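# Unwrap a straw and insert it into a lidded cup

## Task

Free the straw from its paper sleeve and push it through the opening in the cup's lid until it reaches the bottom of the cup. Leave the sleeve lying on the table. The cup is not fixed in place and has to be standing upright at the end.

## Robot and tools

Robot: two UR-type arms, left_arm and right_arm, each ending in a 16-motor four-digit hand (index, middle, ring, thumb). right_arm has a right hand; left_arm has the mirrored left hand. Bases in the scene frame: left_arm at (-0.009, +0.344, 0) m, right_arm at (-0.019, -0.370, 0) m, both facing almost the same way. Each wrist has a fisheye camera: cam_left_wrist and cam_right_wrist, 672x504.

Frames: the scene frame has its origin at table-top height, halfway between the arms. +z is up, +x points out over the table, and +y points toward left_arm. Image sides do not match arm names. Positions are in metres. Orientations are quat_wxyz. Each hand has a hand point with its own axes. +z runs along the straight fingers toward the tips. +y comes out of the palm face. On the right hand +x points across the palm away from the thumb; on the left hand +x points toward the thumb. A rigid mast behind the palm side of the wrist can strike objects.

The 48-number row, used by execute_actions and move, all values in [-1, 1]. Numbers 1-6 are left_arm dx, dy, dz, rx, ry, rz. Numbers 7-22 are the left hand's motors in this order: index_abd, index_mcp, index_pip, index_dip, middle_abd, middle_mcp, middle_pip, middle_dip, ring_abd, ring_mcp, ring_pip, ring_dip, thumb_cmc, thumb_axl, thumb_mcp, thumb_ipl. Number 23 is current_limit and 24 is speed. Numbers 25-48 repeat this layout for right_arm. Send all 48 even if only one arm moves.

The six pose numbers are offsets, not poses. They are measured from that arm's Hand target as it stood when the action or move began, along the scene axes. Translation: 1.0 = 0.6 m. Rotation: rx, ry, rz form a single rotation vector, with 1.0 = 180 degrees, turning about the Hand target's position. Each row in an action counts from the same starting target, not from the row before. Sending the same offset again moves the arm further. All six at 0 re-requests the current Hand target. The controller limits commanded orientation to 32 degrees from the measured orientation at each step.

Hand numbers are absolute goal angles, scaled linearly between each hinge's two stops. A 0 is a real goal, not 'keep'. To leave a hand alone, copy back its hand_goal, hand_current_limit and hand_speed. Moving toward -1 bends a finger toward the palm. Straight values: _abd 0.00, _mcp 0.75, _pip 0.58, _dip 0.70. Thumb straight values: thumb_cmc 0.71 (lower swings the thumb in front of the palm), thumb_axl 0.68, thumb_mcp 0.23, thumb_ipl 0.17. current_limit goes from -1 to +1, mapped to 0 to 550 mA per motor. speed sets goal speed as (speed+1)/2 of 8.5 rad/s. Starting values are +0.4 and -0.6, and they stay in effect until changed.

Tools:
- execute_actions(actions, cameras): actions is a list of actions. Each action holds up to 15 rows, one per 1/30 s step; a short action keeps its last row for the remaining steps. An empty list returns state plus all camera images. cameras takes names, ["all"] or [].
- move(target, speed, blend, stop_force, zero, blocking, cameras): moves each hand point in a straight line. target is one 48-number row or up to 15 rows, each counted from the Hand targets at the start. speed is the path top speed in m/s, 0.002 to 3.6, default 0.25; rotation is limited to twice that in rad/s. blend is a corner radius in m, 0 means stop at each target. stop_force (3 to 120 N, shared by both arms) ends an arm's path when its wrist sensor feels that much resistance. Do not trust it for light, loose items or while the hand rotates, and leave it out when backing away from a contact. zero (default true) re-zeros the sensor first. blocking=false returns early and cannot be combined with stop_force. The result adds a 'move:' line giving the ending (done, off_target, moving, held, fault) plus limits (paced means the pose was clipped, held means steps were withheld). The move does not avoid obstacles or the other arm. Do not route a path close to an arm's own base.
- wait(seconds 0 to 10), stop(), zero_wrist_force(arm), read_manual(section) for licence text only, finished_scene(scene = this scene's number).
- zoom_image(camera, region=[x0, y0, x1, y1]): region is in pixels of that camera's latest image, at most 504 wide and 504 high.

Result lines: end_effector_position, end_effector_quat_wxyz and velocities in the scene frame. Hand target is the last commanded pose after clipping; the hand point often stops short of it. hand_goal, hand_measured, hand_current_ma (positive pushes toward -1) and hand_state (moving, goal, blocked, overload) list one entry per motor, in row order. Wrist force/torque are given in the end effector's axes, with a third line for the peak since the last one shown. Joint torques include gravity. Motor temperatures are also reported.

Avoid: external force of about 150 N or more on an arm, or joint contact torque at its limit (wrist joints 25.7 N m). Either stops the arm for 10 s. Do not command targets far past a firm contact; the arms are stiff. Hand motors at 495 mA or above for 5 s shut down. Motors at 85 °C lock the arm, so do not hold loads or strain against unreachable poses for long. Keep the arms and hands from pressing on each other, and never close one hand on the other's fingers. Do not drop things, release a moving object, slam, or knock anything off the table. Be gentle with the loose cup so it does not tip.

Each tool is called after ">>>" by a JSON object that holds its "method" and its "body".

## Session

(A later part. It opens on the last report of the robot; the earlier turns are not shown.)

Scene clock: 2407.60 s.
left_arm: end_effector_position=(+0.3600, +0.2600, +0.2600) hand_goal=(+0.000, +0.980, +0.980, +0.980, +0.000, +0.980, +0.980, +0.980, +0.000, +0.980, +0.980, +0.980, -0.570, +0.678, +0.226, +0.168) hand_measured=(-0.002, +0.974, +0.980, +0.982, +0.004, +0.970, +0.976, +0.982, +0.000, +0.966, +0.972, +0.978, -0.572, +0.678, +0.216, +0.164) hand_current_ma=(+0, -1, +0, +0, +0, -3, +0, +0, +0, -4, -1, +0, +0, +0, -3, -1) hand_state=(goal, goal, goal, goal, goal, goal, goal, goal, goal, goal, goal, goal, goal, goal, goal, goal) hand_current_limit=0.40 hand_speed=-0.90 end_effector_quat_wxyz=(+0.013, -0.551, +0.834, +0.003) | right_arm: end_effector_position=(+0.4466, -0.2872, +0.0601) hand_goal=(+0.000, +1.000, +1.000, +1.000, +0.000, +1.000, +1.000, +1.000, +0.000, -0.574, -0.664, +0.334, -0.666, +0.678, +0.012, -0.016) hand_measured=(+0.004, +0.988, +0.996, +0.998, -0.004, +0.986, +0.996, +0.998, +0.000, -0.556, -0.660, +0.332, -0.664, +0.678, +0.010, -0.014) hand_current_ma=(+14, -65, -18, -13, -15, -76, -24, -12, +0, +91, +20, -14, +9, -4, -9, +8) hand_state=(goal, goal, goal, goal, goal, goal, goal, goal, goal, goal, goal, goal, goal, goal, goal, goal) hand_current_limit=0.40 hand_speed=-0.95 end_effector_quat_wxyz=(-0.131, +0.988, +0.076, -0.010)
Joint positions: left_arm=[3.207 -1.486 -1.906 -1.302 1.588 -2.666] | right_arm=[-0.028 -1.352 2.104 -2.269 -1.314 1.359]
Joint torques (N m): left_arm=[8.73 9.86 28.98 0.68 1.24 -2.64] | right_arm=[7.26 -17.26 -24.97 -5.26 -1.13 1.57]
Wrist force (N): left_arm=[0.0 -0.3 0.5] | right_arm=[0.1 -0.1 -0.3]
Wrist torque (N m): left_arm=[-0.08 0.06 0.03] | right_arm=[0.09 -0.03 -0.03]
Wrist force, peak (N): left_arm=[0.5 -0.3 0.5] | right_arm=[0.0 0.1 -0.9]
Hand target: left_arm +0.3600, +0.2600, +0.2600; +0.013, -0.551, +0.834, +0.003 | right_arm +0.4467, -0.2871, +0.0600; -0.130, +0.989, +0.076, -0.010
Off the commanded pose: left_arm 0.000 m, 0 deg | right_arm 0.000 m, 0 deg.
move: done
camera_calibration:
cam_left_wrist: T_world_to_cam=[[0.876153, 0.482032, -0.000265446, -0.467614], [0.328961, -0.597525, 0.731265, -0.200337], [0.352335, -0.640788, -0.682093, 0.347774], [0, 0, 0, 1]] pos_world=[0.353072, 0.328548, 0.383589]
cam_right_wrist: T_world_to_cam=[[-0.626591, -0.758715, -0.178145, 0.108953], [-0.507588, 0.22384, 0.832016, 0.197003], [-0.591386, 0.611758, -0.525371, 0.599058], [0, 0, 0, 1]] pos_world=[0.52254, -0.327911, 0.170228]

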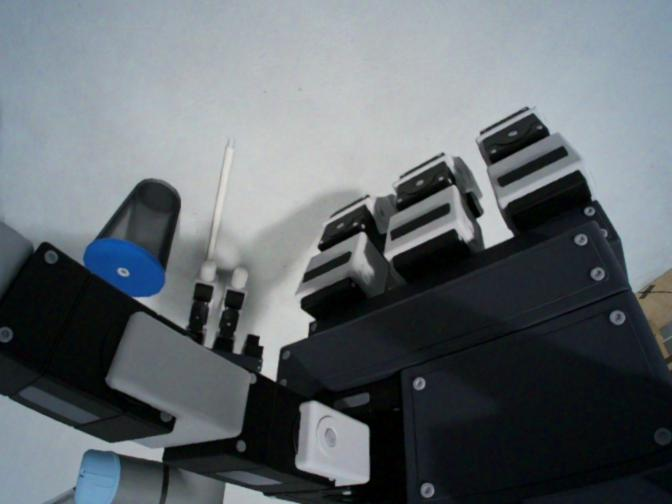

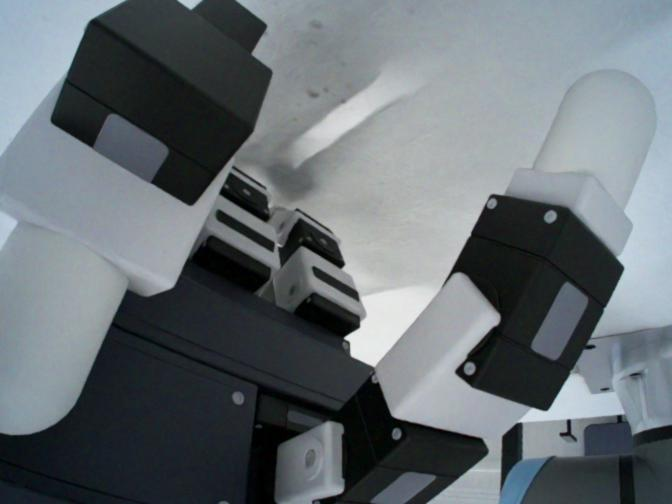

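>>> {"method": "move", "body": {"target": [[0,0,0,0,0,0,0,0.98,0.98,0.98,0,0.98,0.98,0.98,0,0.98,0.98,0.98,-0.571,0.678,0.226,0.168,0.4,-0.9,0,0,-0.045,0,0,0,0,1,1,1,0,1,1,1,0,-0.575,-0.664,0.333,-0.666,0.678,0.0112,-0.0162,0.4,-0.95]], "speed": 0.004, "stop_force": 8, "cameras": ["all"]}}

>>> {"method": "zoom_image", "body": {"camera": "cam_left_wrist", "region": [170, 120, 280, 290]}}

>>> {"method": "zoom_image", "body": {"camera": "cam_right_wrist", "region": [220, 50, 420, 220]}}

Scene clock: 2426.53 s.
left_arm: end_effector_position=(+0.3600, +0.2600, +0.2600) hand_goal=(+0.000, +0.980, +0.980, +0.980, +0.000, +0.980, +0.980, +0.980, +0.000, +0.980, +0.980, +0.980, -0.570, +0.678, +0.226, +0.168) hand_measured=(-0.002, +0.974, +0.980, +0.982, +0.004, +0.970, +0.976, +0.982, +0.000, +0.966, +0.972, +0.978, -0.572, +0.678, +0.216, +0.164) hand_current_ma=(+0, -1, +0, +0, +0, -3, +0, +0, +0, -4, -1, +0, +0, +0, -3, -1) hand_state=(goal, goal, goal, goal, goal, goal, goal, goal, goal, goal, goal, goal, goal, goal, goal, goal) hand_current_limit=0.40 hand_speed=-0.90 end_effector_quat_wxyz=(+0.013, -0.551, +0.834, +0.003) | right_arm: end_effector_position=(+0.4467, -0.2871, +0.0452) hand_goal=(+0.000, +1.000, +1.000, +1.000, +0.000, +1.000, +1.000, +1.000, +0.000, -0.574, -0.664, +0.334, -0.666, +0.678, +0.012, -0.016) hand_measured=(-0.002, +1.000, +1.000, +1.000, -0.004, +0.986, +0.996, +0.998, +0.000, -0.556, -0.660, +0.332, -0.664, +0.678, +0.010, -0.014) hand_current_ma=(-5, +5, +4, +2, -15, -76, -24, -12, +0, +91, +19, -14, +9, -4, -10, +8) hand_state=(goal, goal, goal, goal, goal, goal, goal, goal, goal, goal, goal, goal, goal, goal, goal, goal) hand_current_limit=0.40 hand_speed=-0.95 end_effector_quat_wxyz=(-0.130, +0.989, +0.076, -0.010)
Joint positions: left_arm=[3.207 -1.486 -1.906 -1.302 1.588 -2.666] | right_arm=[-0.028 -1.323 2.118 -2.312 -1.314 1.36]
Joint torques (N m): left_arm=[7.98 10.04 28.57 0.96 1.28 -2.42] | right_arm=[7.19 -28.69 -20.99 0.75 -0.84 1.45]
Wrist force (N): left_arm=[0.2 -0.1 0.2] | right_arm=[0.5 -0.2 -8.3]
Wrist torque (N m): left_arm=[-0.03 0.04 0.04] | right_arm=[1.38 -0.19 0.07]
Wrist force, peak (N): left_arm=[0.5 0.0 0.7] | right_arm=[0.8 -0.2 -9.8]
Hand target: left_arm +0.3600, +0.2600, +0.2600; +0.013, -0.551, +0.834, +0.003 | right_arm +0.4467, -0.2871, +0.0452; -0.130, +0.989, +0.076, -0.010 (not the last commanded pose)
Off the commanded pose: left_arm 0.000 m, 0 deg | right_arm 0.012 m, 0 deg.
move: contact (right_arm)
camera_calibration:
cam_left_wrist: T_world_to_cam=[[0.876153, 0.482032, -0.000265446, -0.467614], [0.328961, -0.597525, 0.731265, -0.200337], [0.352335, -0.640788, -0.682093, 0.347774], [0, 0, 0, 1]] pos_world=[0.353072, 0.328548, 0.383589]
cam_right_wrist: T_world_to_cam=[[-0.626514, -0.758792, -0.178086, 0.106362], [-0.507749, 0.223995, 0.831876, 0.209584], [-0.591331, 0.611605, -0.525612, 0.591185], [0, 0, 0, 1]] pos_world=[0.522639, -0.327811, 0.155327]

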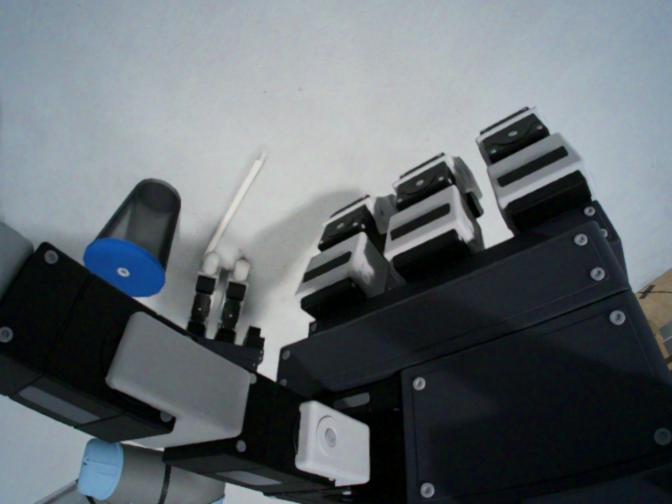

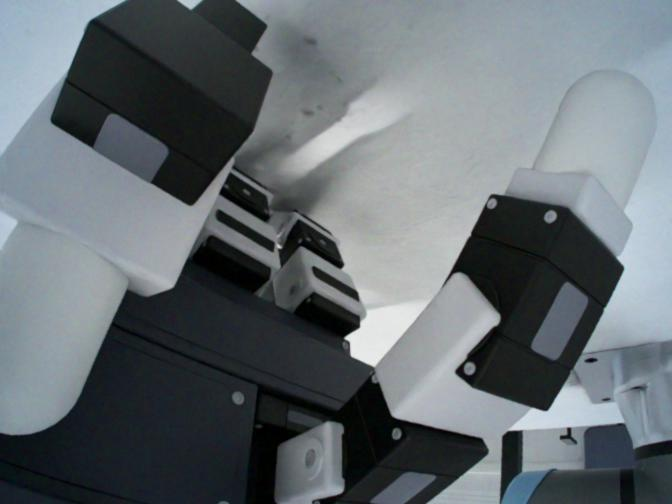

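Scaled by 2.965 from the camera's 672x504 image, which has a finer 960x720 frame.

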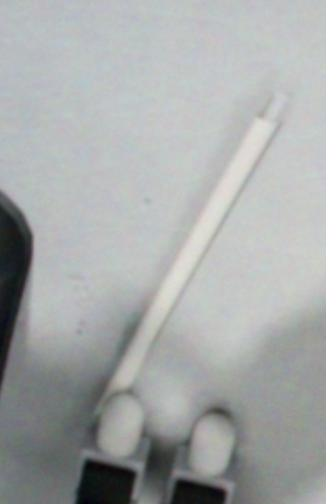

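Scaled by 2.520 from the camera's 672x504 image, which has a finer 960x720 frame.

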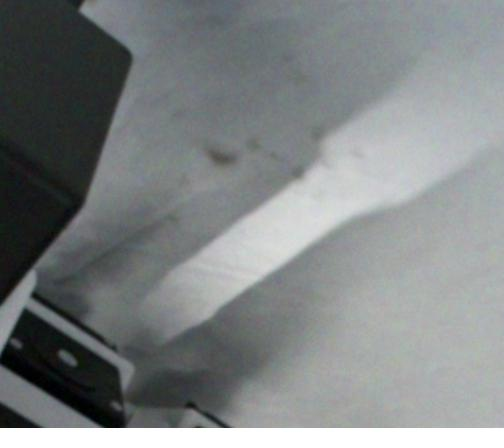

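>>> {"method": "move", "body": {"target": [[0,0,0,0,0,0,0,0.98,0.98,0.98,0,0.98,0.98,0.98,0,0.98,0.98,0.98,-0.571,0.678,0.226,0.168,0.4,-0.9,0,0,0.05,0,0,0,0,1,1,1,0,1,1,1,0,-0.575,-0.664,0.333,-0.666,0.678,0.0112,-0.0162,0.4,-0.95],[0,0,0,0,0,0,0,0.98,0.98,0.98,0,0.98,0.98,0.98,0,0.98,0.98,0.98,-0.571,0.678,0.226,0.168,0.4,-0.9,0.0126,-0.0824,0.0917,0.04393,0.00672,0,0,1,1,1,0,1,1,1,0,-0.575,-0.664,0.333,-0.666,0.678,0.0112,-0.0162,0.4,-0.95]], "speed": 0.06, "cameras": ["all"]}}

>>> {"method": "zoom_image", "body": {"camera": "cam_left_wrist", "region": [180, 200, 250, 290]}}

>>> {"method": "zoom_image", "body": {"camera": "cam_left_wrist", "region": [215, 130, 285, 200]}}

Scene clock: 2461.67 s.
left_arm: end_effector_position=(+0.3600, +0.2600, +0.2600) hand_goal=(+0.000, +0.980, +0.980, +0.980, +0.000, +0.980, +0.980, +0.980, +0.000, +0.980, +0.980, +0.980, -0.570, +0.678, +0.226, +0.168) hand_measured=(-0.002, +0.974, +0.980, +0.982, +0.004, +0.970, +0.976, +0.982, +0.000, +0.966, +0.972, +0.978, -0.572, +0.678, +0.216, +0.164) hand_current_ma=(+0, -1, +0, +0, +0, -3, +0, +0, +0, -4, -1, +0, +0, +0, -3, -1) hand_state=(goal, goal, goal, goal, goal, goal, goal, goal, goal, goal, goal, goal, goal, goal, goal, goal) hand_current_limit=0.40 hand_speed=-0.90 end_effector_quat_wxyz=(+0.013, -0.551, +0.834, +0.003) | right_arm: end_effector_position=(+0.4543, -0.3365, +0.1002) hand_goal=(+0.000, +1.000, +1.000, +1.000, +0.000, +1.000, +1.000, +1.000, +0.000, -0.574, -0.664, +0.334, -0.666, +0.678, +0.012, -0.016) hand_measured=(-0.002, +0.994, +1.000, +1.000, -0.004, +0.986, +0.996, +0.998, +0.000, -0.556, -0.660, +0.332, -0.664, +0.678, +0.010, -0.014) hand_current_ma=(-5, -29, +1, +1, -15, -76, -24, -12, +0, +91, +19, -14, +9, -4, -10, +8) hand_state=(goal, goal, goal, goal, goal, goal, goal, goal, goal, goal, goal, goal, goal, goal, goal, goal) hand_current_limit=0.40 hand_speed=-0.95 end_effector_quat_wxyz=(-0.199, +0.977, +0.075, -0.015)
Joint positions: left_arm=[3.207 -1.486 -1.906 -1.302 1.588 -2.666] | right_arm=[-0.196 -1.432 2.038 -2.024 -1.198 1.169]
Joint torques (N m): left_arm=[7.52 10.57 27.15 0.92 1.01 -2.28] | right_arm=[-9.61 -30.16 -25.87 0.26 1.95 -1.62]
Wrist force (N): left_arm=[0.1 -0.2 0.2] | right_arm=[-0.1 -0.4 -0.1]
Wrist torque (N m): left_arm=[-0.04 0.06 0.02] | right_arm=[0.06 0.01 0.07]
Wrist force, peak (N): left_arm=[0.2 -0.2 0.7] | right_arm=[0.7 -0.4 -8.8]
Hand target: left_arm +0.3600, +0.2600, +0.2600; +0.013, -0.551, +0.834, +0.003 | right_arm +0.4543, -0.3365, +0.1002; -0.199, +0.977, +0.075, -0.015
Off the commanded pose: left_arm 0.000 m, 0 deg | right_arm 0.000 m, 0 deg.
move: done
camera_calibration:
cam_left_wrist: T_world_to_cam=[[0.876153, 0.482032, -0.000265446, -0.467614], [0.328961, -0.597525, 0.731265, -0.200337], [0.352335, -0.640788, -0.682093, 0.347774], [0, 0, 0, 1]] pos_world=[0.353072, 0.328548, 0.383589]
cam_right_wrist: T_world_to_cam=[[-0.631249, -0.728011, -0.267443, 0.104905], [-0.489875, 0.106919, 0.865211, 0.12786], [-0.601288, 0.677177, -0.424127, 0.671152], [0, 0, 0, 1]] pos_world=[0.532412, -0.391788, 0.202084]

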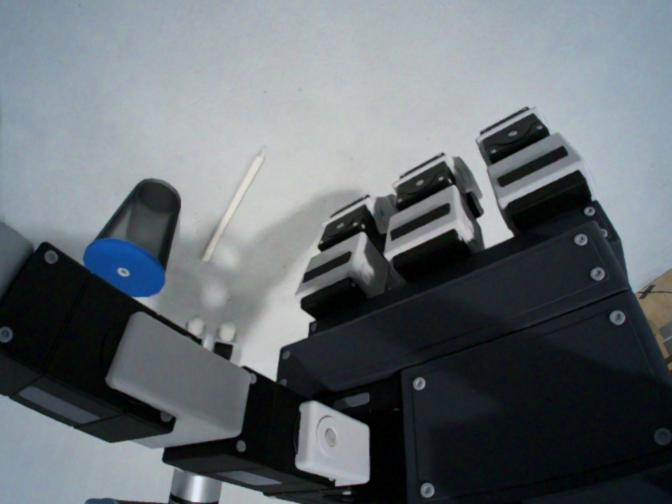

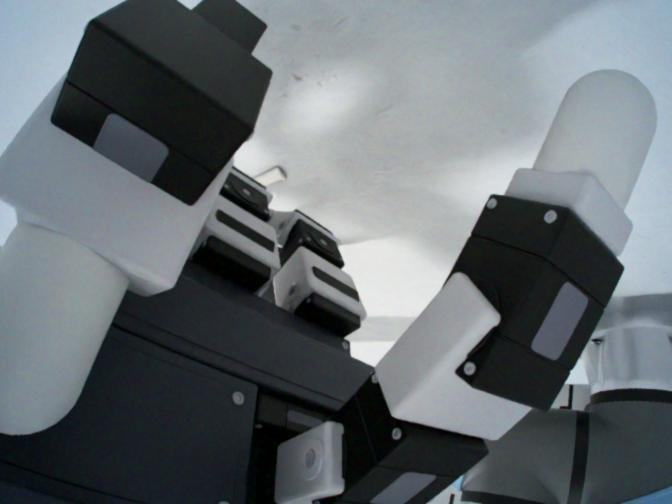

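Scaled by 5.600 from the camera's 672x504 image, which has a finer 960x720 frame.

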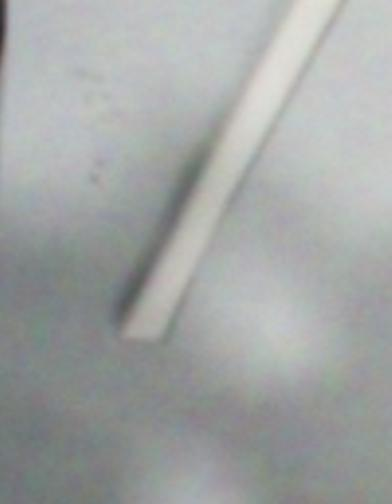

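Scaled by 7.200 from the camera's 672x504 image, which has a finer 960x720 frame.

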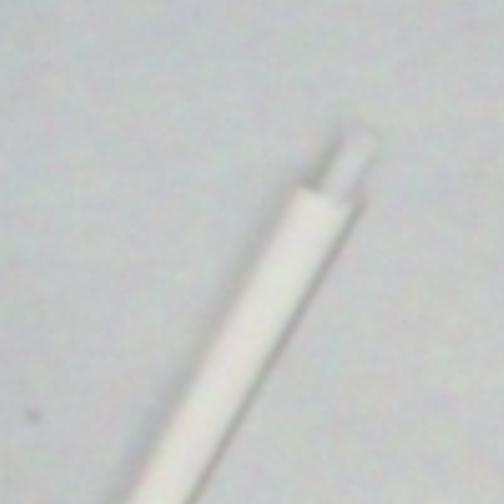

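>>> {"method": "move", "body": {"target": [[0,0,0,0,0,0,0,0.98,0.98,0.98,0,0.98,0.98,0.98,0,0.98,0.98,0.98,-0.571,0.678,0.226,0.168,0.4,-0.9,-0.1093,0.1418,-0.0837,0,0,-0.0611,0.06,1,1,1,-0.06,1,1,1,0,-0.575,-0.664,0.333,-0.666,0.678,0.0112,-0.0162,0.4,-0.95]], "speed": 0.1, "cameras": ["all"]}}

>>> {"method": "zoom_image", "body": {"camera": "cam_left_wrist", "region": [150, 190, 280, 330]}}

>>> {"method": "zoom_image", "body": {"camera": "cam_right_wrist", "region": [200, 100, 400, 300]}}

Scene clock: 2501.67 s.
left_arm: end_effector_position=(+0.3600, +0.2600, +0.2600) hand_goal=(+0.000, +0.980, +0.980, +0.980, +0.000, +0.980, +0.980, +0.980, +0.000, +0.980, +0.980, +0.980, -0.570, +0.678, +0.226, +0.168) hand_measured=(-0.002, +0.974, +0.980, +0.982, +0.004, +0.970, +0.976, +0.982, +0.000, +0.966, +0.972, +0.978, -0.572, +0.678, +0.216, +0.164) hand_current_ma=(+0, -1, +0, +0, +0, -3, +0, +0, +0, -4, -1, +0, +0, +0, -3, -1) hand_state=(goal, goal, goal, goal, goal, goal, goal, goal, goal, goal, goal, goal, goal, goal, goal, goal) hand_current_limit=0.40 hand_speed=-0.90 end_effector_quat_wxyz=(+0.013, -0.551, +0.834, +0.003) | right_arm: end_effector_position=(+0.3887, -0.2515, +0.0500) hand_goal=(+0.060, +1.000, +1.000, +1.000, -0.060, +1.000, +1.000, +1.000, +0.000, -0.574, -0.664, +0.334, -0.666, +0.678, +0.012, -0.016) hand_measured=(+0.056, +0.994, +1.000, +1.000, -0.056, +0.986, +0.996, +0.998, +0.000, -0.558, -0.660, +0.332, -0.664, +0.678, +0.010, -0.014) hand_current_ma=(-16, -29, +1, +1, +16, -76, -24, -12, +0, +90, +19, -14, +9, -4, -10, +8) hand_state=(goal, goal, goal, goal, goal, goal, goal, goal, goal, goal, goal, goal, goal, goal, goal, goal) hand_current_limit=0.40 hand_speed=-0.95 end_effector_quat_wxyz=(-0.200, +0.980, -0.019, +0.004)
Joint positions: left_arm=[3.207 -1.486 -1.906 -1.302 1.588 -2.666] | right_arm=[-0.041 -1.438 2.263 -2.385 -1.169 1.544]
Joint torques (N m): left_arm=[7.23 11.27 26.68 1.03 0.98 -2.08] | right_arm=[8.66 -13.29 -8.43 -5.36 -0.74 1.51]
Wrist force (N): left_arm=[0.3 -0.2 0.5] | right_arm=[0.0 -0.1 -0.2]
Wrist torque (N m): left_arm=[-0.07 0.04 0.05] | right_arm=[0.10 -0.02 -0.01]
Wrist force, peak (N): left_arm=[0.6 0.2 0.4] | right_arm=[-0.6 0.0 -0.5]
Hand target: left_arm +0.3600, +0.2600, +0.2600; +0.013, -0.551, +0.834, +0.003 | right_arm +0.3887, -0.2515, +0.0500; -0.200, +0.980, -0.019, +0.004
Off the commanded pose: left_arm 0.000 m, 0 deg | right_arm 0.000 m, 0 deg.
move: done
camera_calibration:
cam_left_wrist: T_world_to_cam=[[0.876153, 0.482032, -0.000265446, -0.467614], [0.328961, -0.597525, 0.731265, -0.200337], [0.352335, -0.640788, -0.682093, 0.347774], [0, 0, 0, 1]] pos_world=[0.353072, 0.328548, 0.383589]
cam_right_wrist: T_world_to_cam=[[-0.758431, -0.5943, -0.267563, 0.195057], [-0.460438, 0.198016, 0.865325, 0.141553], [-0.461281, 0.779485, -0.42382, 0.524239], [0, 0, 0, 1]] pos_world=[0.454935, -0.320743, 0.151884]

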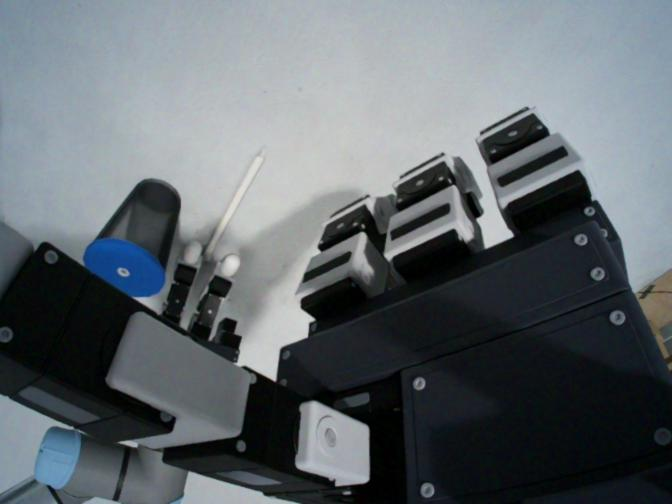

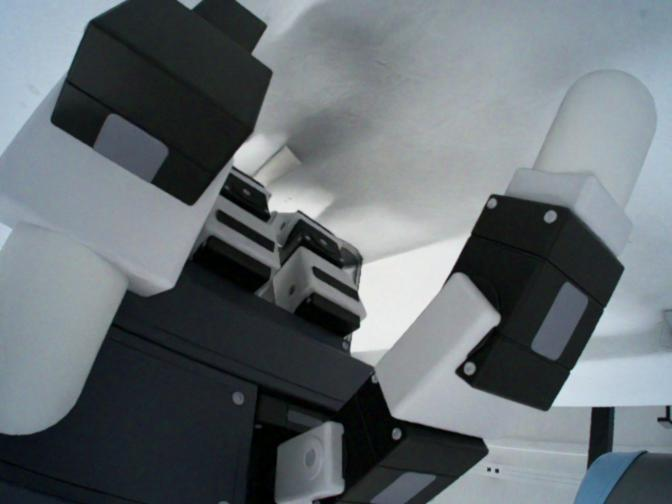

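Scaled by 3.600 from the camera's 672x504 image, which has a finer 960x720 frame.

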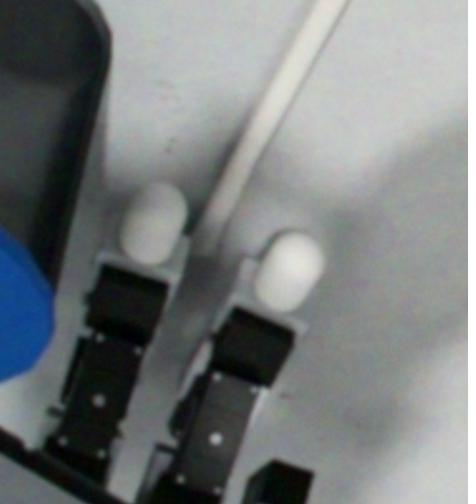

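Scaled by 2.520 from the camera's 672x504 image, which has a finer 960x720 frame.

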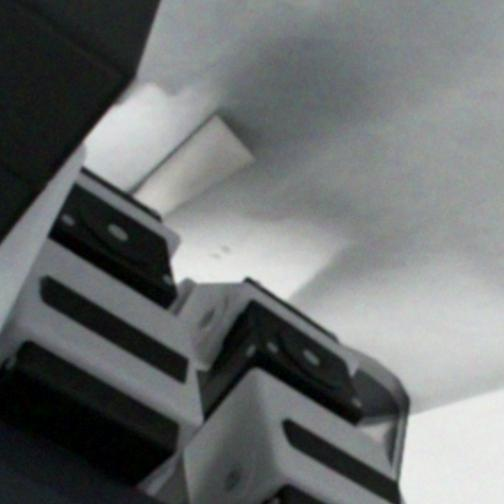

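>>> {"method": "move", "body": {"target": [[0,0,0,0,0,0,0,0.98,0.98,0.98,0,0.98,0.98,0.98,0,0.98,0.98,0.98,-0.571,0.678,0.226,0.168,0.4,-0.9,0,0,-0.0383,0,0,0,0.06,1,1,1,-0.06,1,1,1,0,-0.575,-0.664,0.333,-0.666,0.678,0.0112,-0.0162,0.4,-0.95]], "speed": 0.03}}

>>> {"method": "move", "body": {"target": [[0,0,0,0,0,0,0,0.98,0.98,0.98,0,0.98,0.98,0.98,0,0.98,0.98,0.98,-0.571,0.678,0.226,0.168,0.4,-0.9,0,0,-0.02,0,0,0,0.06,1,1,1,-0.06,1,1,1,0,-0.575,-0.664,0.333,-0.666,0.678,0.0112,-0.0162,0.4,-0.95]], "speed": 0.004, "stop_force": 3, "cameras": ["all"]}}

>>> {"method": "zoom_image", "body": {"camera": "cam_left_wrist", "region": [150, 190, 280, 330]}}

Scene clock: 2516.20 s.
left_arm: end_effector_position=(+0.3600, +0.2600, +0.2600) hand_goal=(+0.000, +0.980, +0.980, +0.980, +0.000, +0.980, +0.980, +0.980, +0.000, +0.980, +0.980, +0.980, -0.570, +0.678, +0.226, +0.168) hand_measured=(-0.002, +0.974, +0.980, +0.982, +0.004, +0.970, +0.976, +0.982, +0.000, +0.966, +0.972, +0.978, -0.572, +0.678, +0.216, +0.164) hand_current_ma=(+0, -1, +0, +0, +0, -3, +0, +0, +0, -4, -1, +0, +0, +0, -3, -1) hand_state=(goal, goal, goal, goal, goal, goal, goal, goal, goal, goal, goal, goal, goal, goal, goal, goal) hand_current_limit=0.40 hand_speed=-0.90 end_effector_quat_wxyz=(+0.013, -0.551, +0.834, +0.003) | right_arm: end_effector_position=(+0.3887, -0.2515, +0.0271) hand_goal=(+0.060, +1.000, +1.000, +1.000, -0.060, +1.000, +1.000, +1.000, +0.000, -0.574, -0.664, +0.334, -0.666, +0.678, +0.012, -0.016) hand_measured=(+0.056, +0.994, +1.000, +1.000, -0.056, +0.986, +0.996, +0.998, +0.000, -0.558, -0.660, +0.332, -0.664, +0.678, +0.010, -0.014) hand_current_ma=(-16, -29, +1, +1, +16, -76, -24, -12, +0, +90, +19, -14, +9, -4, -10, +8) hand_state=(goal, goal, goal, goal, goal, goal, goal, goal, goal, goal, goal, goal, goal, goal, goal, goal) hand_current_limit=0.40 hand_speed=-0.95 end_effector_quat_wxyz=(-0.200, +0.980, -0.019, +0.004)
Joint positions: left_arm=[3.207 -1.486 -1.906 -1.302 1.588 -2.666] | right_arm=[-0.04 -1.384 2.285 -2.461 -1.169 1.544]
Joint torques (N m): left_arm=[7.03 11.28 25.78 1.2 0.99 -2.2] | right_arm=[-3.54 -15.19 -6.91 -5.59 0.68 1.43]
Wrist force (N): left_arm=[0.0 -0.4 0.3] | right_arm=[0.0 -0.1 -0.1]
Wrist torque (N m): left_arm=[-0.07 0.06 0.03] | right_arm=[0.08 -0.03 0.00]
Wrist force, peak (N): left_arm=[0.5 0.0 0.6] | right_arm=[-0.3 0.0 -0.5]
Hand target: left_arm +0.3600, +0.2600, +0.2600; +0.013, -0.551, +0.834, +0.003 | right_arm +0.3887, -0.2515, +0.0270; -0.200, +0.980, -0.019, +0.004
Off the commanded pose: left_arm 0.000 m, 0 deg | right_arm 0.000 m, 0 deg.
move: done

Scene clock: 2519.37 s.
left_arm: end_effector_position=(+0.3600, +0.2600, +0.2600) hand_goal=(+0.000, +0.980, +0.980, +0.980, +0.000, +0.980, +0.980, +0.980, +0.000, +0.980, +0.980, +0.980, -0.570, +0.678, +0.226, +0.168) hand_measured=(-0.002, +0.974, +0.980, +0.982, +0.004, +0.970, +0.976, +0.982, +0.000, +0.966, +0.972, +0.978, -0.572, +0.678, +0.216, +0.164) hand_current_ma=(+0, -1, +0, +0, +0, -3, +0, +0, +0, -4, -1, +0, +0, +0, -3, -1) hand_state=(goal, goal, goal, goal, goal, goal, goal, goal, goal, goal, goal, goal, goal, goal, goal, goal) hand_current_limit=0.40 hand_speed=-0.90 end_effector_quat_wxyz=(+0.013, -0.551, +0.834, +0.003) | right_arm: end_effector_position=(+0.3887, -0.2515, +0.0195) hand_goal=(+0.060, +1.000, +1.000, +1.000, -0.060, +1.000, +1.000, +1.000, +0.000, -0.574, -0.664, +0.334, -0.666, +0.678, +0.012, -0.016) hand_measured=(+0.056, +1.000, +1.000, +1.000, -0.056, +1.000, +1.000, +0.998, +0.000, -0.558, -0.660, +0.332, -0.664, +0.678, +0.010, -0.014) hand_current_ma=(-15, +0, +1, +1, +16, +0, +0, -12, +0, +90, +19, -14, +9, -4, -10, +8) hand_state=(goal, goal, goal, goal, goal, goal, goal, goal, goal, goal, goal, goal, goal, goal, goal, goal) hand_current_limit=0.40 hand_speed=-0.95 end_effector_quat_wxyz=(-0.200, +0.980, -0.019, +0.004)
Joint positions: left_arm=[3.207 -1.486 -1.906 -1.302 1.588 -2.666] | right_arm=[-0.04 -1.365 2.291 -2.487 -1.169 1.544]
Joint torques (N m): left_arm=[7.1 10.77 26.32 1.13 1.06 -1.94] | right_arm=[-2.58 -28.08 -21.46 0.52 0.06 1.5]
Wrist force (N): left_arm=[0.2 -0.2 0.4] | right_arm=[0.1 -0.2 -3.4]
Wrist torque (N m): left_arm=[-0.06 0.04 0.04] | right_arm=[0.52 0.00 0.01]
Wrist force, peak (N): left_arm=[0.3 -0.2 0.7] | right_arm=[-0.2 -0.4 -6.2]
Hand target: left_arm +0.3600, +0.2600, +0.2600; +0.013, -0.551, +0.834, +0.003 | right_arm +0.3887, -0.2515, +0.0195; -0.200, +0.980, -0.019, +0.004 (not the last commanded pose)
Off the commanded pose: left_arm 0.000 m, 0 deg | right_arm 0.005 m, 0 deg.
move: contact (right_arm)
camera_calibration:
cam_left_wrist: T_world_to_cam=[[0.876153, 0.482032, -0.000265446, -0.467614], [0.328961, -0.597525, 0.731265, -0.200337], [0.352335, -0.640788, -0.682093, 0.347774], [0, 0, 0, 1]] pos_world=[0.353072, 0.328548, 0.383589]
cam_right_wrist: T_world_to_cam=[[-0.758515, -0.594191, -0.267567, 0.186954], [-0.460477, 0.19819, 0.865264, 0.16796], [-0.461103, 0.779524, -0.423941, 0.511135], [0, 0, 0, 1]] pos_world=[0.454835, -0.320644, 0.121384]

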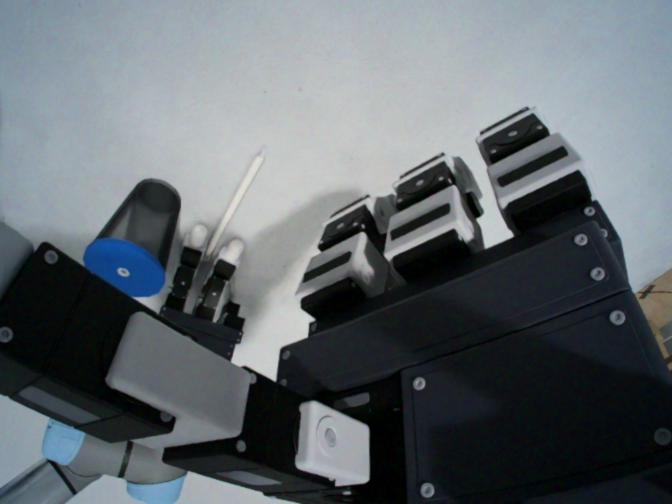

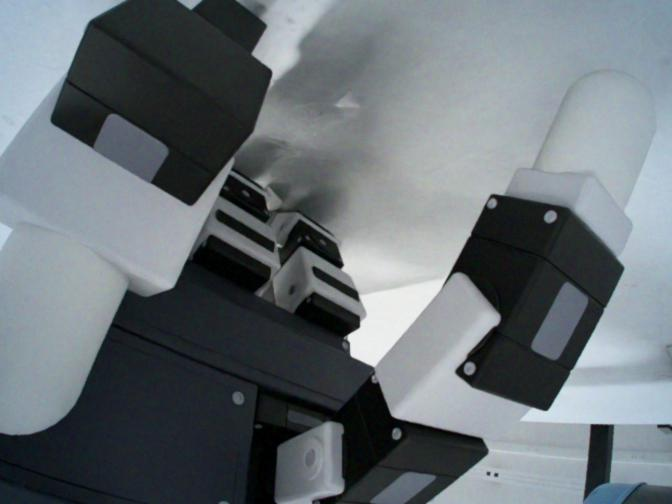

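Scaled by 3.600 from the camera's 672x504 image, which has a finer 960x720 frame.

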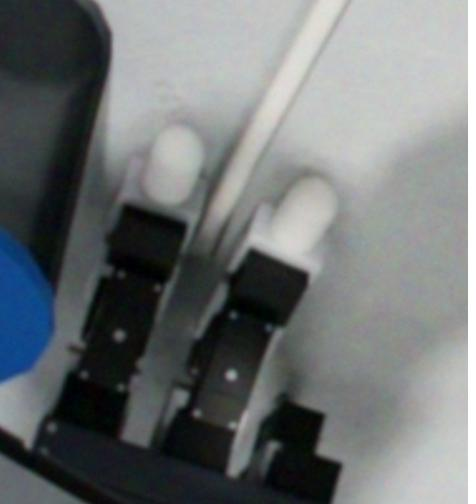

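>>> {"method": "move", "body": {"target": [[0,0,0,0,0,0,0,0.98,0.98,0.98,0,0.98,0.98,0.98,0,0.98,0.98,0.98,-0.571,0.678,0.226,0.168,0.4,-0.9,0,0,0,0,0,0,-0.03,1,1,1,0.03,1,1,1,0,-0.575,-0.664,0.333,-0.666,0.678,0.0112,-0.0162,0.4,-0.95]]}}

>>> {"method": "wait", "body": {"seconds": 0.5}}

>>> {"method": "move", "body": {"target": [[0,0,0,0,0,0,0,0.98,0.98,0.98,0,0.98,0.98,0.98,0,0.98,0.98,0.98,-0.571,0.678,0.226,0.168,0.4,-0.9,0,0,0,0,0,0,-0.05,1,1,1,0.05,1,1,1,0,-0.575,-0.664,0.333,-0.666,0.678,0.0112,-0.0162,0.4,-0.95]], "cameras": ["all"]}}

>>> {"method": "zoom_image", "body": {"camera": "cam_left_wrist", "region": [150, 190, 280, 330]}}

Scene clock: 2531.20 s.
left_arm: end_effector_position=(+0.3600, +0.2600, +0.2600) hand_goal=(+0.000, +0.980, +0.980, +0.980, +0.000, +0.980, +0.980, +0.980, +0.000, +0.980, +0.980, +0.980, -0.570, +0.678, +0.226, +0.168) hand_measured=(-0.002, +0.974, +0.980, +0.982, +0.004, +0.970, +0.976, +0.982, +0.000, +0.966, +0.972, +0.978, -0.572, +0.678, +0.216, +0.164) hand_current_ma=(+0, -1, +0, +0, +0, -3, +0, +0, +0, -4, -1, +0, +0, +0, -3, -1) hand_state=(goal, goal, goal, goal, goal, goal, goal, goal, goal, goal, goal, goal, goal, goal, goal, goal) hand_current_limit=0.40 hand_speed=-0.90 end_effector_quat_wxyz=(+0.013, -0.551, +0.834, +0.003) | right_arm: end_effector_position=(+0.3887, -0.2515, +0.0195) hand_goal=(-0.030, +1.000, +1.000, +1.000, +0.030, +1.000, +1.000, +1.000, +0.000, -0.574, -0.664, +0.334, -0.666, +0.678, +0.012, -0.016) hand_measured=(-0.018, +0.998, +1.000, +1.000, +0.016, +0.998, +1.000, +0.998, +0.000, -0.558, -0.660, +0.332, -0.664, +0.678, +0.010, -0.014) hand_current_ma=(+50, -11, +1, +1, -58, -7, +0, -12, +0, +90, +19, -14, +9, -4, -10, +8) hand_state=(goal, goal, goal, goal, goal, goal, goal, goal, goal, goal, goal, goal, goal, goal, goal, goal) hand_current_limit=0.40 hand_speed=-0.95 end_effector_quat_wxyz=(-0.200, +0.980, -0.019, +0.004)
Joint positions: left_arm=[3.207 -1.486 -1.906 -1.302 1.588 -2.666] | right_arm=[-0.04 -1.365 2.291 -2.487 -1.169 1.544]
Joint torques (N m): left_arm=[6.15 11.43 25.26 1.2 1.02 -1.78] | right_arm=[-2.41 -27.51 -21.16 -0.55 -0.01 0.98]
Wrist force (N): left_arm=[0.2 -0.1 0.2] | right_arm=[0.1 -0.6 -1.5]
Wrist torque (N m): left_arm=[-0.04 0.03 0.04] | right_arm=[0.28 -0.01 -0.01]
Wrist force, peak (N): left_arm=[0.5 -0.4 0.6] | right_arm=[-0.3 -0.2 -3.7]
Hand target: left_arm +0.3600, +0.2600, +0.2600; +0.013, -0.551, +0.834, +0.003 | right_arm +0.3887, -0.2515, +0.0195; -0.200, +0.980, -0.019, +0.004
Off the commanded pose: left_arm 0.000 m, 0 deg | right_arm 0.000 m, 0 deg.
move: done

Scene clock: 2531.70 s.
left_arm: end_effector_position=(+0.3600, +0.2600, +0.2600) hand_goal=(+0.000, +0.980, +0.980, +0.980, +0.000, +0.980, +0.980, +0.980, +0.000, +0.980, +0.980, +0.980, -0.570, +0.678, +0.226, +0.168) hand_measured=(-0.002, +0.974, +0.980, +0.982, +0.004, +0.970, +0.976, +0.982, +0.000, +0.966, +0.972, +0.978, -0.572, +0.678, +0.216, +0.164) hand_current_ma=(+0, -1, +0, +0, +0, -3, +0, +0, +0, -4, -1, +0, +0, +0, -3, -1) hand_state=(goal, goal, goal, goal, goal, goal, goal, goal, goal, goal, goal, goal, goal, goal, goal, goal) hand_current_limit=0.40 hand_speed=-0.90 end_effector_quat_wxyz=(+0.013, -0.551, +0.834, +0.003) | right_arm: end_effector_position=(+0.3887, -0.2515, +0.0195) hand_goal=(-0.030, +1.000, +1.000, +1.000, +0.030, +1.000, +1.000, +1.000, +0.000, -0.574, -0.664, +0.334, -0.666, +0.678, +0.012, -0.016) hand_measured=(-0.018, +0.998, +1.000, +1.000, +0.016, +0.998, +1.000, +0.998, +0.000, -0.558, -0.660, +0.332, -0.664, +0.678, +0.010, -0.014) hand_current_ma=(+50, -11, +1, +1, -58, -7, +0, -12, +0, +90, +19, -14, +9, -4, -10, +8) hand_state=(goal, goal, goal, goal, goal, goal, goal, goal, goal, goal, goal, goal, goal, goal, goal, goal) hand_current_limit=0.40 hand_speed=-0.95 end_effector_quat_wxyz=(-0.200, +0.980, -0.019, +0.004)
Joint positions: left_arm=[3.207 -1.486 -1.906 -1.302 1.588 -2.666] | right_arm=[-0.04 -1.365 2.291 -2.487 -1.169 1.544]
Joint torques (N m): left_arm=[7.31 11.02 25.08 1.25 0.82 -2.03] | right_arm=[-1.81 -28.33 -20.98 -0.62 -0.07 0.97]
Wrist force (N): left_arm=[0.1 -0.2 0.0] | right_arm=[-0.1 -0.7 -1.7]
Wrist torque (N m): left_arm=[-0.02 0.05 0.03] | right_arm=[0.29 0.03 -0.02]
Wrist force, peak (N): left_arm=[0.3 -0.2 0.3] | right_arm=[-0.1 -0.7 -1.7]
Hand target: left_arm +0.3600, +0.2600, +0.2600; +0.013, -0.551, +0.834, +0.003 | right_arm +0.3887, -0.2515, +0.0195; -0.200, +0.980, -0.019, +0.004
Off the commanded pose: left_arm 0.000 m, 0 deg | right_arm 0.000 m, 0 deg.
wait: 0.50 s; at rest by 0.17 s

Scene clock: 2532.20 s.
left_arm: end_effector_position=(+0.3600, +0.2600, +0.2600) hand_goal=(+0.000, +0.980, +0.980, +0.980, +0.000, +0.980, +0.980, +0.980, +0.000, +0.980, +0.980, +0.980, -0.570, +0.678, +0.226, +0.168) hand_measured=(-0.002, +0.974, +0.980, +0.982, +0.004, +0.970, +0.976, +0.982, +0.000, +0.966, +0.972, +0.978, -0.572, +0.678, +0.216, +0.164) hand_current_ma=(+0, -1, +0, +0, +0, -3, +0, +0, +0, -4, -1, +0, +0, +0, -3, -1) hand_state=(goal, goal, goal, goal, goal, goal, goal, goal, goal, goal, goal, goal, goal, goal, goal, goal) hand_current_limit=0.40 hand_speed=-0.90 end_effector_quat_wxyz=(+0.013, -0.551, +0.834, +0.003) | right_arm: end_effector_position=(+0.3887, -0.2515, +0.0195) hand_goal=(-0.050, +1.000, +1.000, +1.000, +0.050, +1.000, +1.000, +1.000, +0.000, -0.574, -0.664, +0.334, -0.666, +0.678, +0.012, -0.016) hand_measured=(-0.032, +0.998, +1.000, +1.000, +0.030, +1.000, +1.000, +0.998, +0.000, -0.558, -0.660, +0.332, -0.664, +0.678, +0.010, -0.014) hand_current_ma=(+79, -8, +1, +1, -87, -3, +0, -12, +0, +90, +19, -14, +9, -4, -10, +8) hand_state=(goal, goal, goal, goal, goal, goal, goal, goal, goal, goal, goal, goal, goal, goal, goal, goal) hand_current_limit=0.40 hand_speed=-0.95 end_effector_quat_wxyz=(-0.200, +0.980, -0.019, +0.004)
Joint positions: left_arm=[3.207 -1.486 -1.906 -1.302 1.588 -2.666] | right_arm=[-0.04 -1.365 2.291 -2.487 -1.169 1.544]
Joint torques (N m): left_arm=[6.45 11.97 23.93 1.07 0.93 -1.84] | right_arm=[-1.86 -27.67 -21.96 -0.83 0.02 0.9]
Wrist force (N): left_arm=[0.4 -0.2 0.2] | right_arm=[0.1 -0.8 -2.0]
Wrist torque (N m): left_arm=[-0.03 0.01 0.05] | right_arm=[0.31 0.00 0.00]
Wrist force, peak (N): left_arm=[0.6 -0.1 0.4] | right_arm=[0.1 -0.8 -2.0]
Hand target: left_arm +0.3600, +0.2600, +0.2600; +0.013, -0.551, +0.834, +0.003 | right_arm +0.3887, -0.2515, +0.0195; -0.200, +0.980, -0.019, +0.004
Off the commanded pose: left_arm 0.000 m, 0 deg | right_arm 0.000 m, 0 deg.
move: done
camera_calibration:
cam_left_wrist: T_world_to_cam=[[0.876153, 0.482032, -0.000265446, -0.467614], [0.328961, -0.597525, 0.731265, -0.200337], [0.352335, -0.640788, -0.682093, 0.347774], [0, 0, 0, 1]] pos_world=[0.353072, 0.328548, 0.383589]
cam_right_wrist: T_world_to_cam=[[-0.758515, -0.594191, -0.267567, 0.186954], [-0.460477, 0.19819, 0.865264, 0.16796], [-0.461103, 0.779524, -0.423941, 0.511135], [0, 0, 0, 1]] pos_world=[0.454835, -0.320644, 0.121384]

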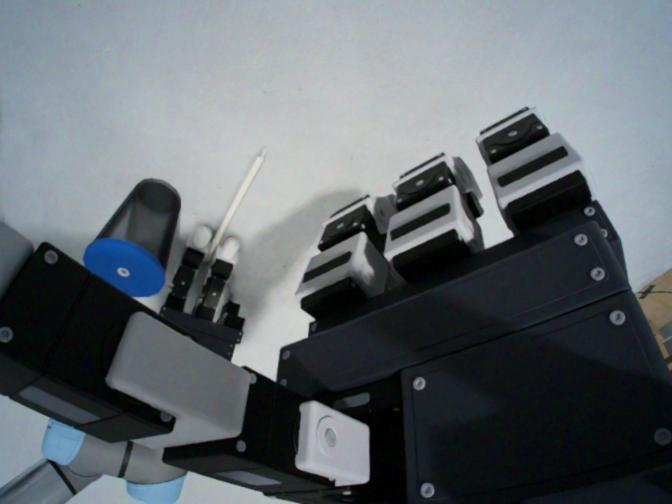

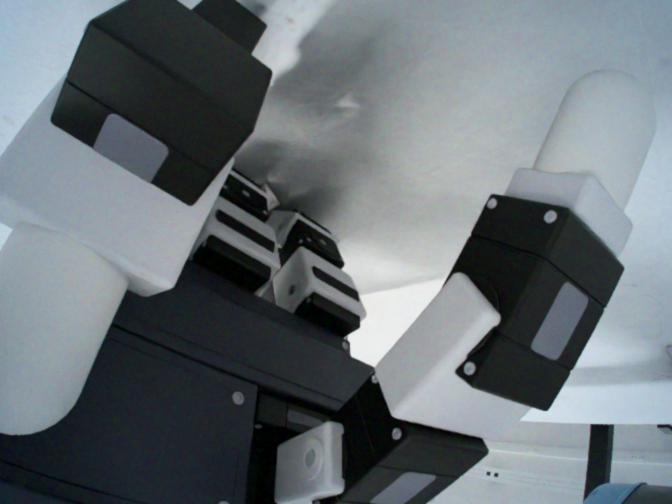

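Scaled by 3.600 from the camera's 672x504 image, which has a finer 960x720 frame.

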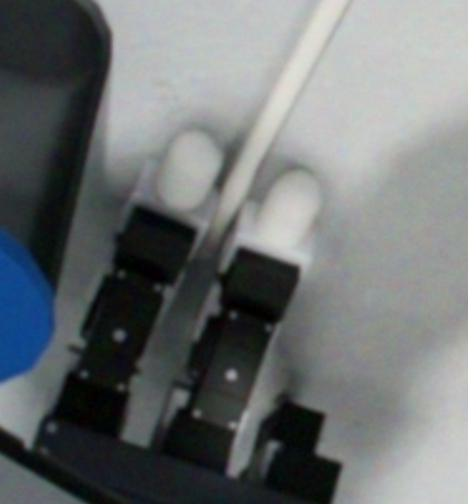

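>>> {"method": "move", "body": {"target": [[0,0,0,0,0,0,0,0.98,0.98,0.98,0,0.98,0.98,0.98,0,0.98,0.98,0.98,-0.571,0.678,0.226,0.168,0.4,-0.9,0,0,0,0,0,0,-0.07,1,1,1,0.07,1,1,1,0,-0.575,-0.664,0.333,-0.666,0.678,0.0112,-0.0162,0.4,-0.95]]}}

>>> {"method": "wait", "body": {"seconds": 0.5}}

Scene clock: 2541.47 s.
left_arm: end_effector_position=(+0.3600, +0.2600, +0.2600) hand_goal=(+0.000, +0.980, +0.980, +0.980, +0.000, +0.980, +0.980, +0.980, +0.000, +0.980, +0.980, +0.980, -0.570, +0.678, +0.226, +0.168) hand_measured=(-0.002, +0.974, +0.980, +0.982, +0.004, +0.970, +0.976, +0.982, +0.000, +0.966, +0.972, +0.978, -0.572, +0.678, +0.216, +0.164) hand_current_ma=(+0, -1, +0, +0, +0, -3, +0, +0, +0, -4, -1, +0, +0, +0, -3, -1) hand_state=(goal, goal, goal, goal, goal, goal, goal, goal, goal, goal, goal, goal, goal, goal, goal, goal) hand_current_limit=0.40 hand_speed=-0.90 end_effector_quat_wxyz=(+0.013, -0.551, +0.834, +0.003) | right_arm: end_effector_position=(+0.3887, -0.2515, +0.0195) hand_goal=(-0.070, +1.000, +1.000, +1.000, +0.070, +1.000, +1.000, +1.000, +0.000, -0.574, -0.664, +0.334, -0.666, +0.678, +0.012, -0.016) hand_measured=(-0.042, +1.000, +1.000, +1.000, +0.034, +1.000, +1.000, +0.998, +0.000, -0.558, -0.660, +0.332, -0.664, +0.678, +0.010, -0.014) hand_current_ma=(+125, -4, +1, +1, -157, -3, +0, -12, +0, +90, +19, -14, +9, -4, -10, +8) hand_state=(blocked, goal, goal, goal, blocked, goal, goal, goal, goal, goal, goal, goal, goal, goal, goal, goal) hand_current_limit=0.40 hand_speed=-0.95 end_effector_quat_wxyz=(-0.200, +0.980, -0.019, +0.004)
Joint positions: left_arm=[3.207 -1.486 -1.906 -1.302 1.588 -2.666] | right_arm=[-0.04 -1.365 2.291 -2.487 -1.169 1.544]
Joint torques (N m): left_arm=[6.99 11.21 24.82 1.26 0.84 -1.91] | right_arm=[-2.3 -27.03 -22.05 -1.77 -0.02 0.37]
Wrist force (N): left_arm=[0.2 -0.1 0.1] | right_arm=[0.0 -0.7 -1.7]
Wrist torque (N m): left_arm=[-0.03 0.03 0.04] | right_arm=[0.31 0.04 -0.01]
Wrist force, peak (N): left_arm=[0.5 -0.5 0.5] | right_arm=[0.0 -0.7 -2.0]
Hand target: left_arm +0.3600, +0.2600, +0.2600; +0.013, -0.551, +0.834, +0.003 | right_arm +0.3887, -0.2515, +0.0195; -0.200, +0.980, -0.019, +0.004
Off the commanded pose: left_arm 0.000 m, 0 deg | right_arm 0.000 m, 0 deg.
move: done

Scene clock: 2541.97 s.
left_arm: end_effector_position=(+0.3600, +0.2600, +0.2600) hand_goal=(+0.000, +0.980, +0.980, +0.980, +0.000, +0.980, +0.980, +0.980, +0.000, +0.980, +0.980, +0.980, -0.570, +0.678, +0.226, +0.168) hand_measured=(-0.002, +0.974, +0.980, +0.982, +0.004, +0.970, +0.976, +0.982, +0.000, +0.966, +0.972, +0.978, -0.572, +0.678, +0.216, +0.164) hand_current_ma=(+0, -1, +0, +0, +0, -3, +0, +0, +0, -4, -1, +0, +0, +0, -3, -1) hand_state=(goal, goal, goal, goal, goal, goal, goal, goal, goal, goal, goal, goal, goal, goal, goal, goal) hand_current_limit=0.40 hand_speed=-0.90 end_effector_quat_wxyz=(+0.013, -0.551, +0.834, +0.003) | right_arm: end_effector_position=(+0.3887, -0.2515, +0.0195) hand_goal=(-0.070, +1.000, +1.000, +1.000, +0.070, +1.000, +1.000, +1.000, +0.000, -0.574, -0.664, +0.334, -0.666, +0.678, +0.012, -0.016) hand_measured=(-0.042, +1.000, +1.000, +1.000, +0.034, +1.000, +1.000, +0.998, +0.000, -0.558, -0.660, +0.332, -0.664, +0.678, +0.010, -0.014) hand_current_ma=(+125, -4, +1, +1, -157, -3, +0, -12, +0, +90, +19, -14, +9, -4, -10, +8) hand_state=(blocked, goal, goal, goal, blocked, goal, goal, goal, goal, goal, goal, goal, goal, goal, goal, goal) hand_current_limit=0.40 hand_speed=-0.95 end_effector_quat_wxyz=(-0.200, +0.980, -0.019, +0.004)
Joint positions: left_arm=[3.207 -1.486 -1.906 -1.302 1.588 -2.666] | right_arm=[-0.04 -1.365 2.291 -2.487 -1.169 1.544]
Joint torques (N m): left_arm=[6.16 12.18 24.65 1.34 0.94 -1.82] | right_arm=[-2.96 -27.72 -20.6 -1.84 0.01 0.4]
Wrist force (N): left_arm=[0.0 -0.3 0.3] | right_arm=[0.3 -0.7 -1.9]
Wrist torque (N m): left_arm=[-0.06 0.06 0.02] | right_arm=[0.33 0.00 0.02]
Wrist force, peak (N): left_arm=[0.5 0.0 0.4] | right_arm=[0.1 -0.8 -2.0]
Hand target: left_arm +0.3600, +0.2600, +0.2600; +0.013, -0.551, +0.834, +0.003 | right_arm +0.3887, -0.2515, +0.0195; -0.200, +0.980, -0.019, +0.004
Off the commanded pose: left_arm 0.000 m, 0 deg | right_arm 0.000 m, 0 deg.
wait: 0.50 s; at rest by 0.17 s

>>> {"method": "zoom_image", "body": {"camera": "cam_left_wrist", "region": [215, 130, 285, 200]}}

>>> {"method": "zoom_image", "body": {"camera": "cam_left_wrist", "region": [190, 180, 260, 250]}}

Scaled by 7.200 from the camera's 672x504 image, which has a finer 960x720 frame.
This view is cut from an older image: the scene may have changed since it was taken.

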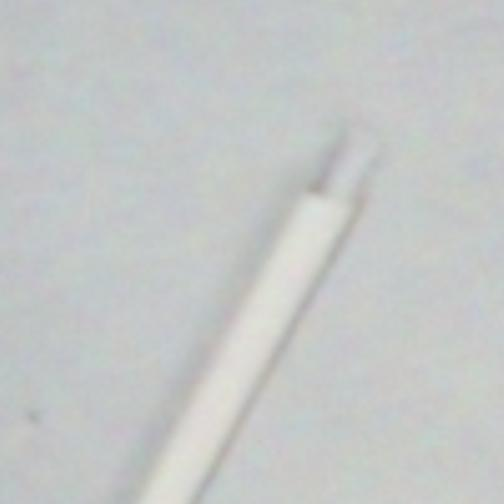

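Scaled by 7.200 from the camera's 672x504 image, which has a finer 960x720 frame.
This view is cut from an older image: the scene may have changed since it was taken.

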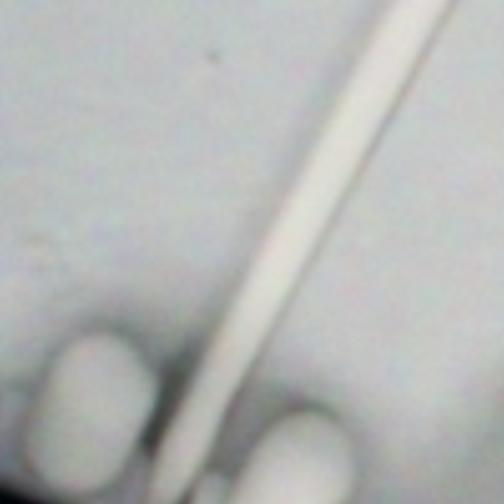

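>>> {"method": "move", "body": {"target": [[0.0777,-0.061,-0.2333,-0.1163,-0.0642,-0.3786,0.08,1,1,1,-0.08,1,1,1,0,-0.575,-0.664,0.333,-0.666,0.678,0.0112,-0.0162,0.4,-0.9,0,0,0,0,0,0,-0.08,1,1,1,0.08,1,1,1,0,-0.575,-0.664,0.333,-0.666,0.678,0.0112,-0.0162,0.4,-0.95]], "speed": 0.15, "cameras": ["all"]}}

>>> {"method": "zoom_image", "body": {"camera": "cam_left_wrist", "region": [320, 40, 500, 220]}}

Scene clock: 2561.43 s.
left_arm: end_effector_position=(+0.4066, +0.2234, +0.1200) hand_goal=(+0.080, +1.000, +1.000, +1.000, -0.080, +1.000, +1.000, +1.000, +0.000, -0.574, -0.664, +0.334, -0.666, +0.678, +0.012, -0.016) hand_measured=(+0.076, +0.986, +0.994, +0.996, -0.076, +0.988, +0.992, +0.996, +0.000, -0.554, -0.658, +0.338, -0.664, +0.678, +0.010, -0.014) hand_current_ma=(+0, -4, -1, +0, +0, -4, -1, +0, +0, +10, +1, +0, +0, +0, +0, +0) hand_state=(goal, goal, goal, goal, goal, goal, goal, goal, goal, blocked, goal, goal, goal, goal, goal, goal) hand_current_limit=0.40 hand_speed=-0.90 end_effector_quat_wxyz=(-0.004, +0.016, +0.980, -0.199) | right_arm: end_effector_position=(+0.3887, -0.2515, +0.0195) hand_goal=(-0.080, +1.000, +1.000, +1.000, +0.080, +1.000, +1.000, +1.000, +0.000, -0.574, -0.664, +0.334, -0.666, +0.678, +0.012, -0.016) hand_measured=(-0.048, +1.000, +1.000, +1.000, +0.038, +1.000, +1.000, +0.998, +0.000, -0.558, -0.660, +0.332, -0.664, +0.678, +0.010, -0.014) hand_current_ma=(+139, -1, +1, +1, -188, -2, +0, -12, +0, +90, +19, -14, +9, -4, -10, +8) hand_state=(blocked, goal, goal, goal, blocked, goal, goal, goal, goal, goal, goal, goal, goal, goal, goal, goal) hand_current_limit=0.40 hand_speed=-0.95 end_effector_quat_wxyz=(-0.200, +0.980, -0.019, +0.004)
Joint positions: left_arm=[3.188 -1.589 -2.146 -1.015 1.172 -1.477] | right_arm=[-0.04 -1.365 2.291 -2.487 -1.169 1.544]
Joint torques (N m): left_arm=[8.77 11.35 9.67 0.79 -2.03 2.55] | right_arm=[-2.92 -27.21 -20.58 -3.94 0.19 -0.55]
Wrist force (N): left_arm=[-0.1 -0.6 0.7] | right_arm=[0.0 -0.6 -1.9]
Wrist torque (N m): left_arm=[-0.06 0.08 -0.08] | right_arm=[0.35 0.06 0.00]
Wrist force, peak (N): left_arm=[-0.4 -0.6 1.0] | right_arm=[0.2 -0.5 -2.2]
Hand target: left_arm +0.4066, +0.2234, +0.1200; -0.004, +0.017, +0.980, -0.199 | right_arm +0.3887, -0.2515, +0.0195; -0.200, +0.980, -0.019, +0.004
Off the commanded pose: left_arm 0.000 m, 0 deg | right_arm 0.000 m, 0 deg.
move: done
camera_calibration:
cam_left_wrist: T_world_to_cam=[[0.767446, -0.6032, 0.2172, -0.230311], [-0.408966, -0.199698, 0.890431, 0.0568929], [-0.493733, -0.772185, -0.399946, 0.551983], [0, 0, 0, 1]] pos_world=[0.472551, 0.298671, 0.220128]
cam_right_wrist: T_world_to_cam=[[-0.758515, -0.594191, -0.267567, 0.186954], [-0.460477, 0.19819, 0.865264, 0.16796], [-0.461103, 0.779524, -0.423941, 0.511135], [0, 0, 0, 1]] pos_world=[0.454835, -0.320644, 0.121384]

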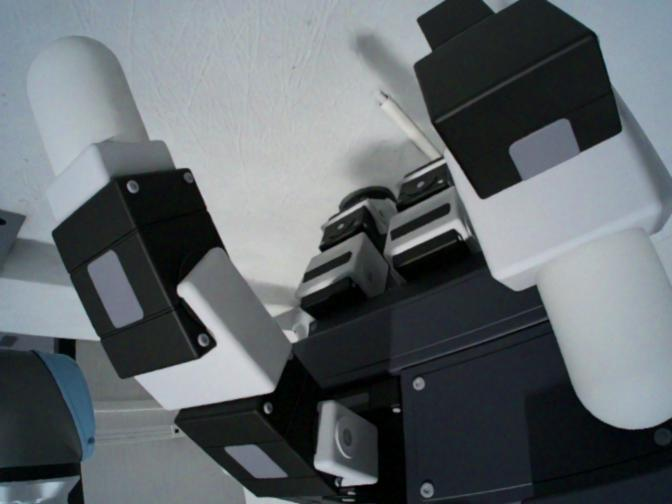

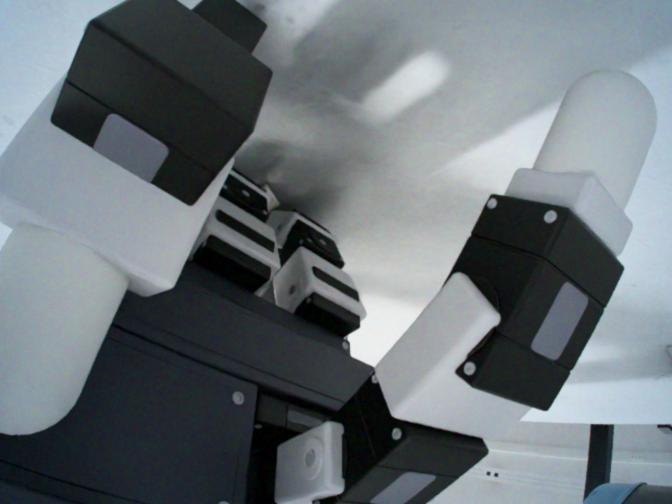

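Scaled by 2.800 from the camera's 672x504 image, which has a finer 960x720 frame.

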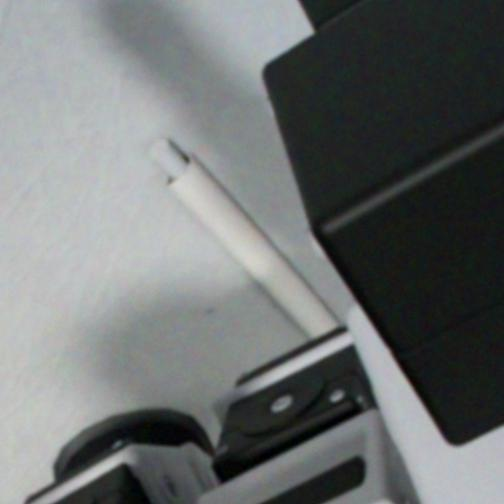

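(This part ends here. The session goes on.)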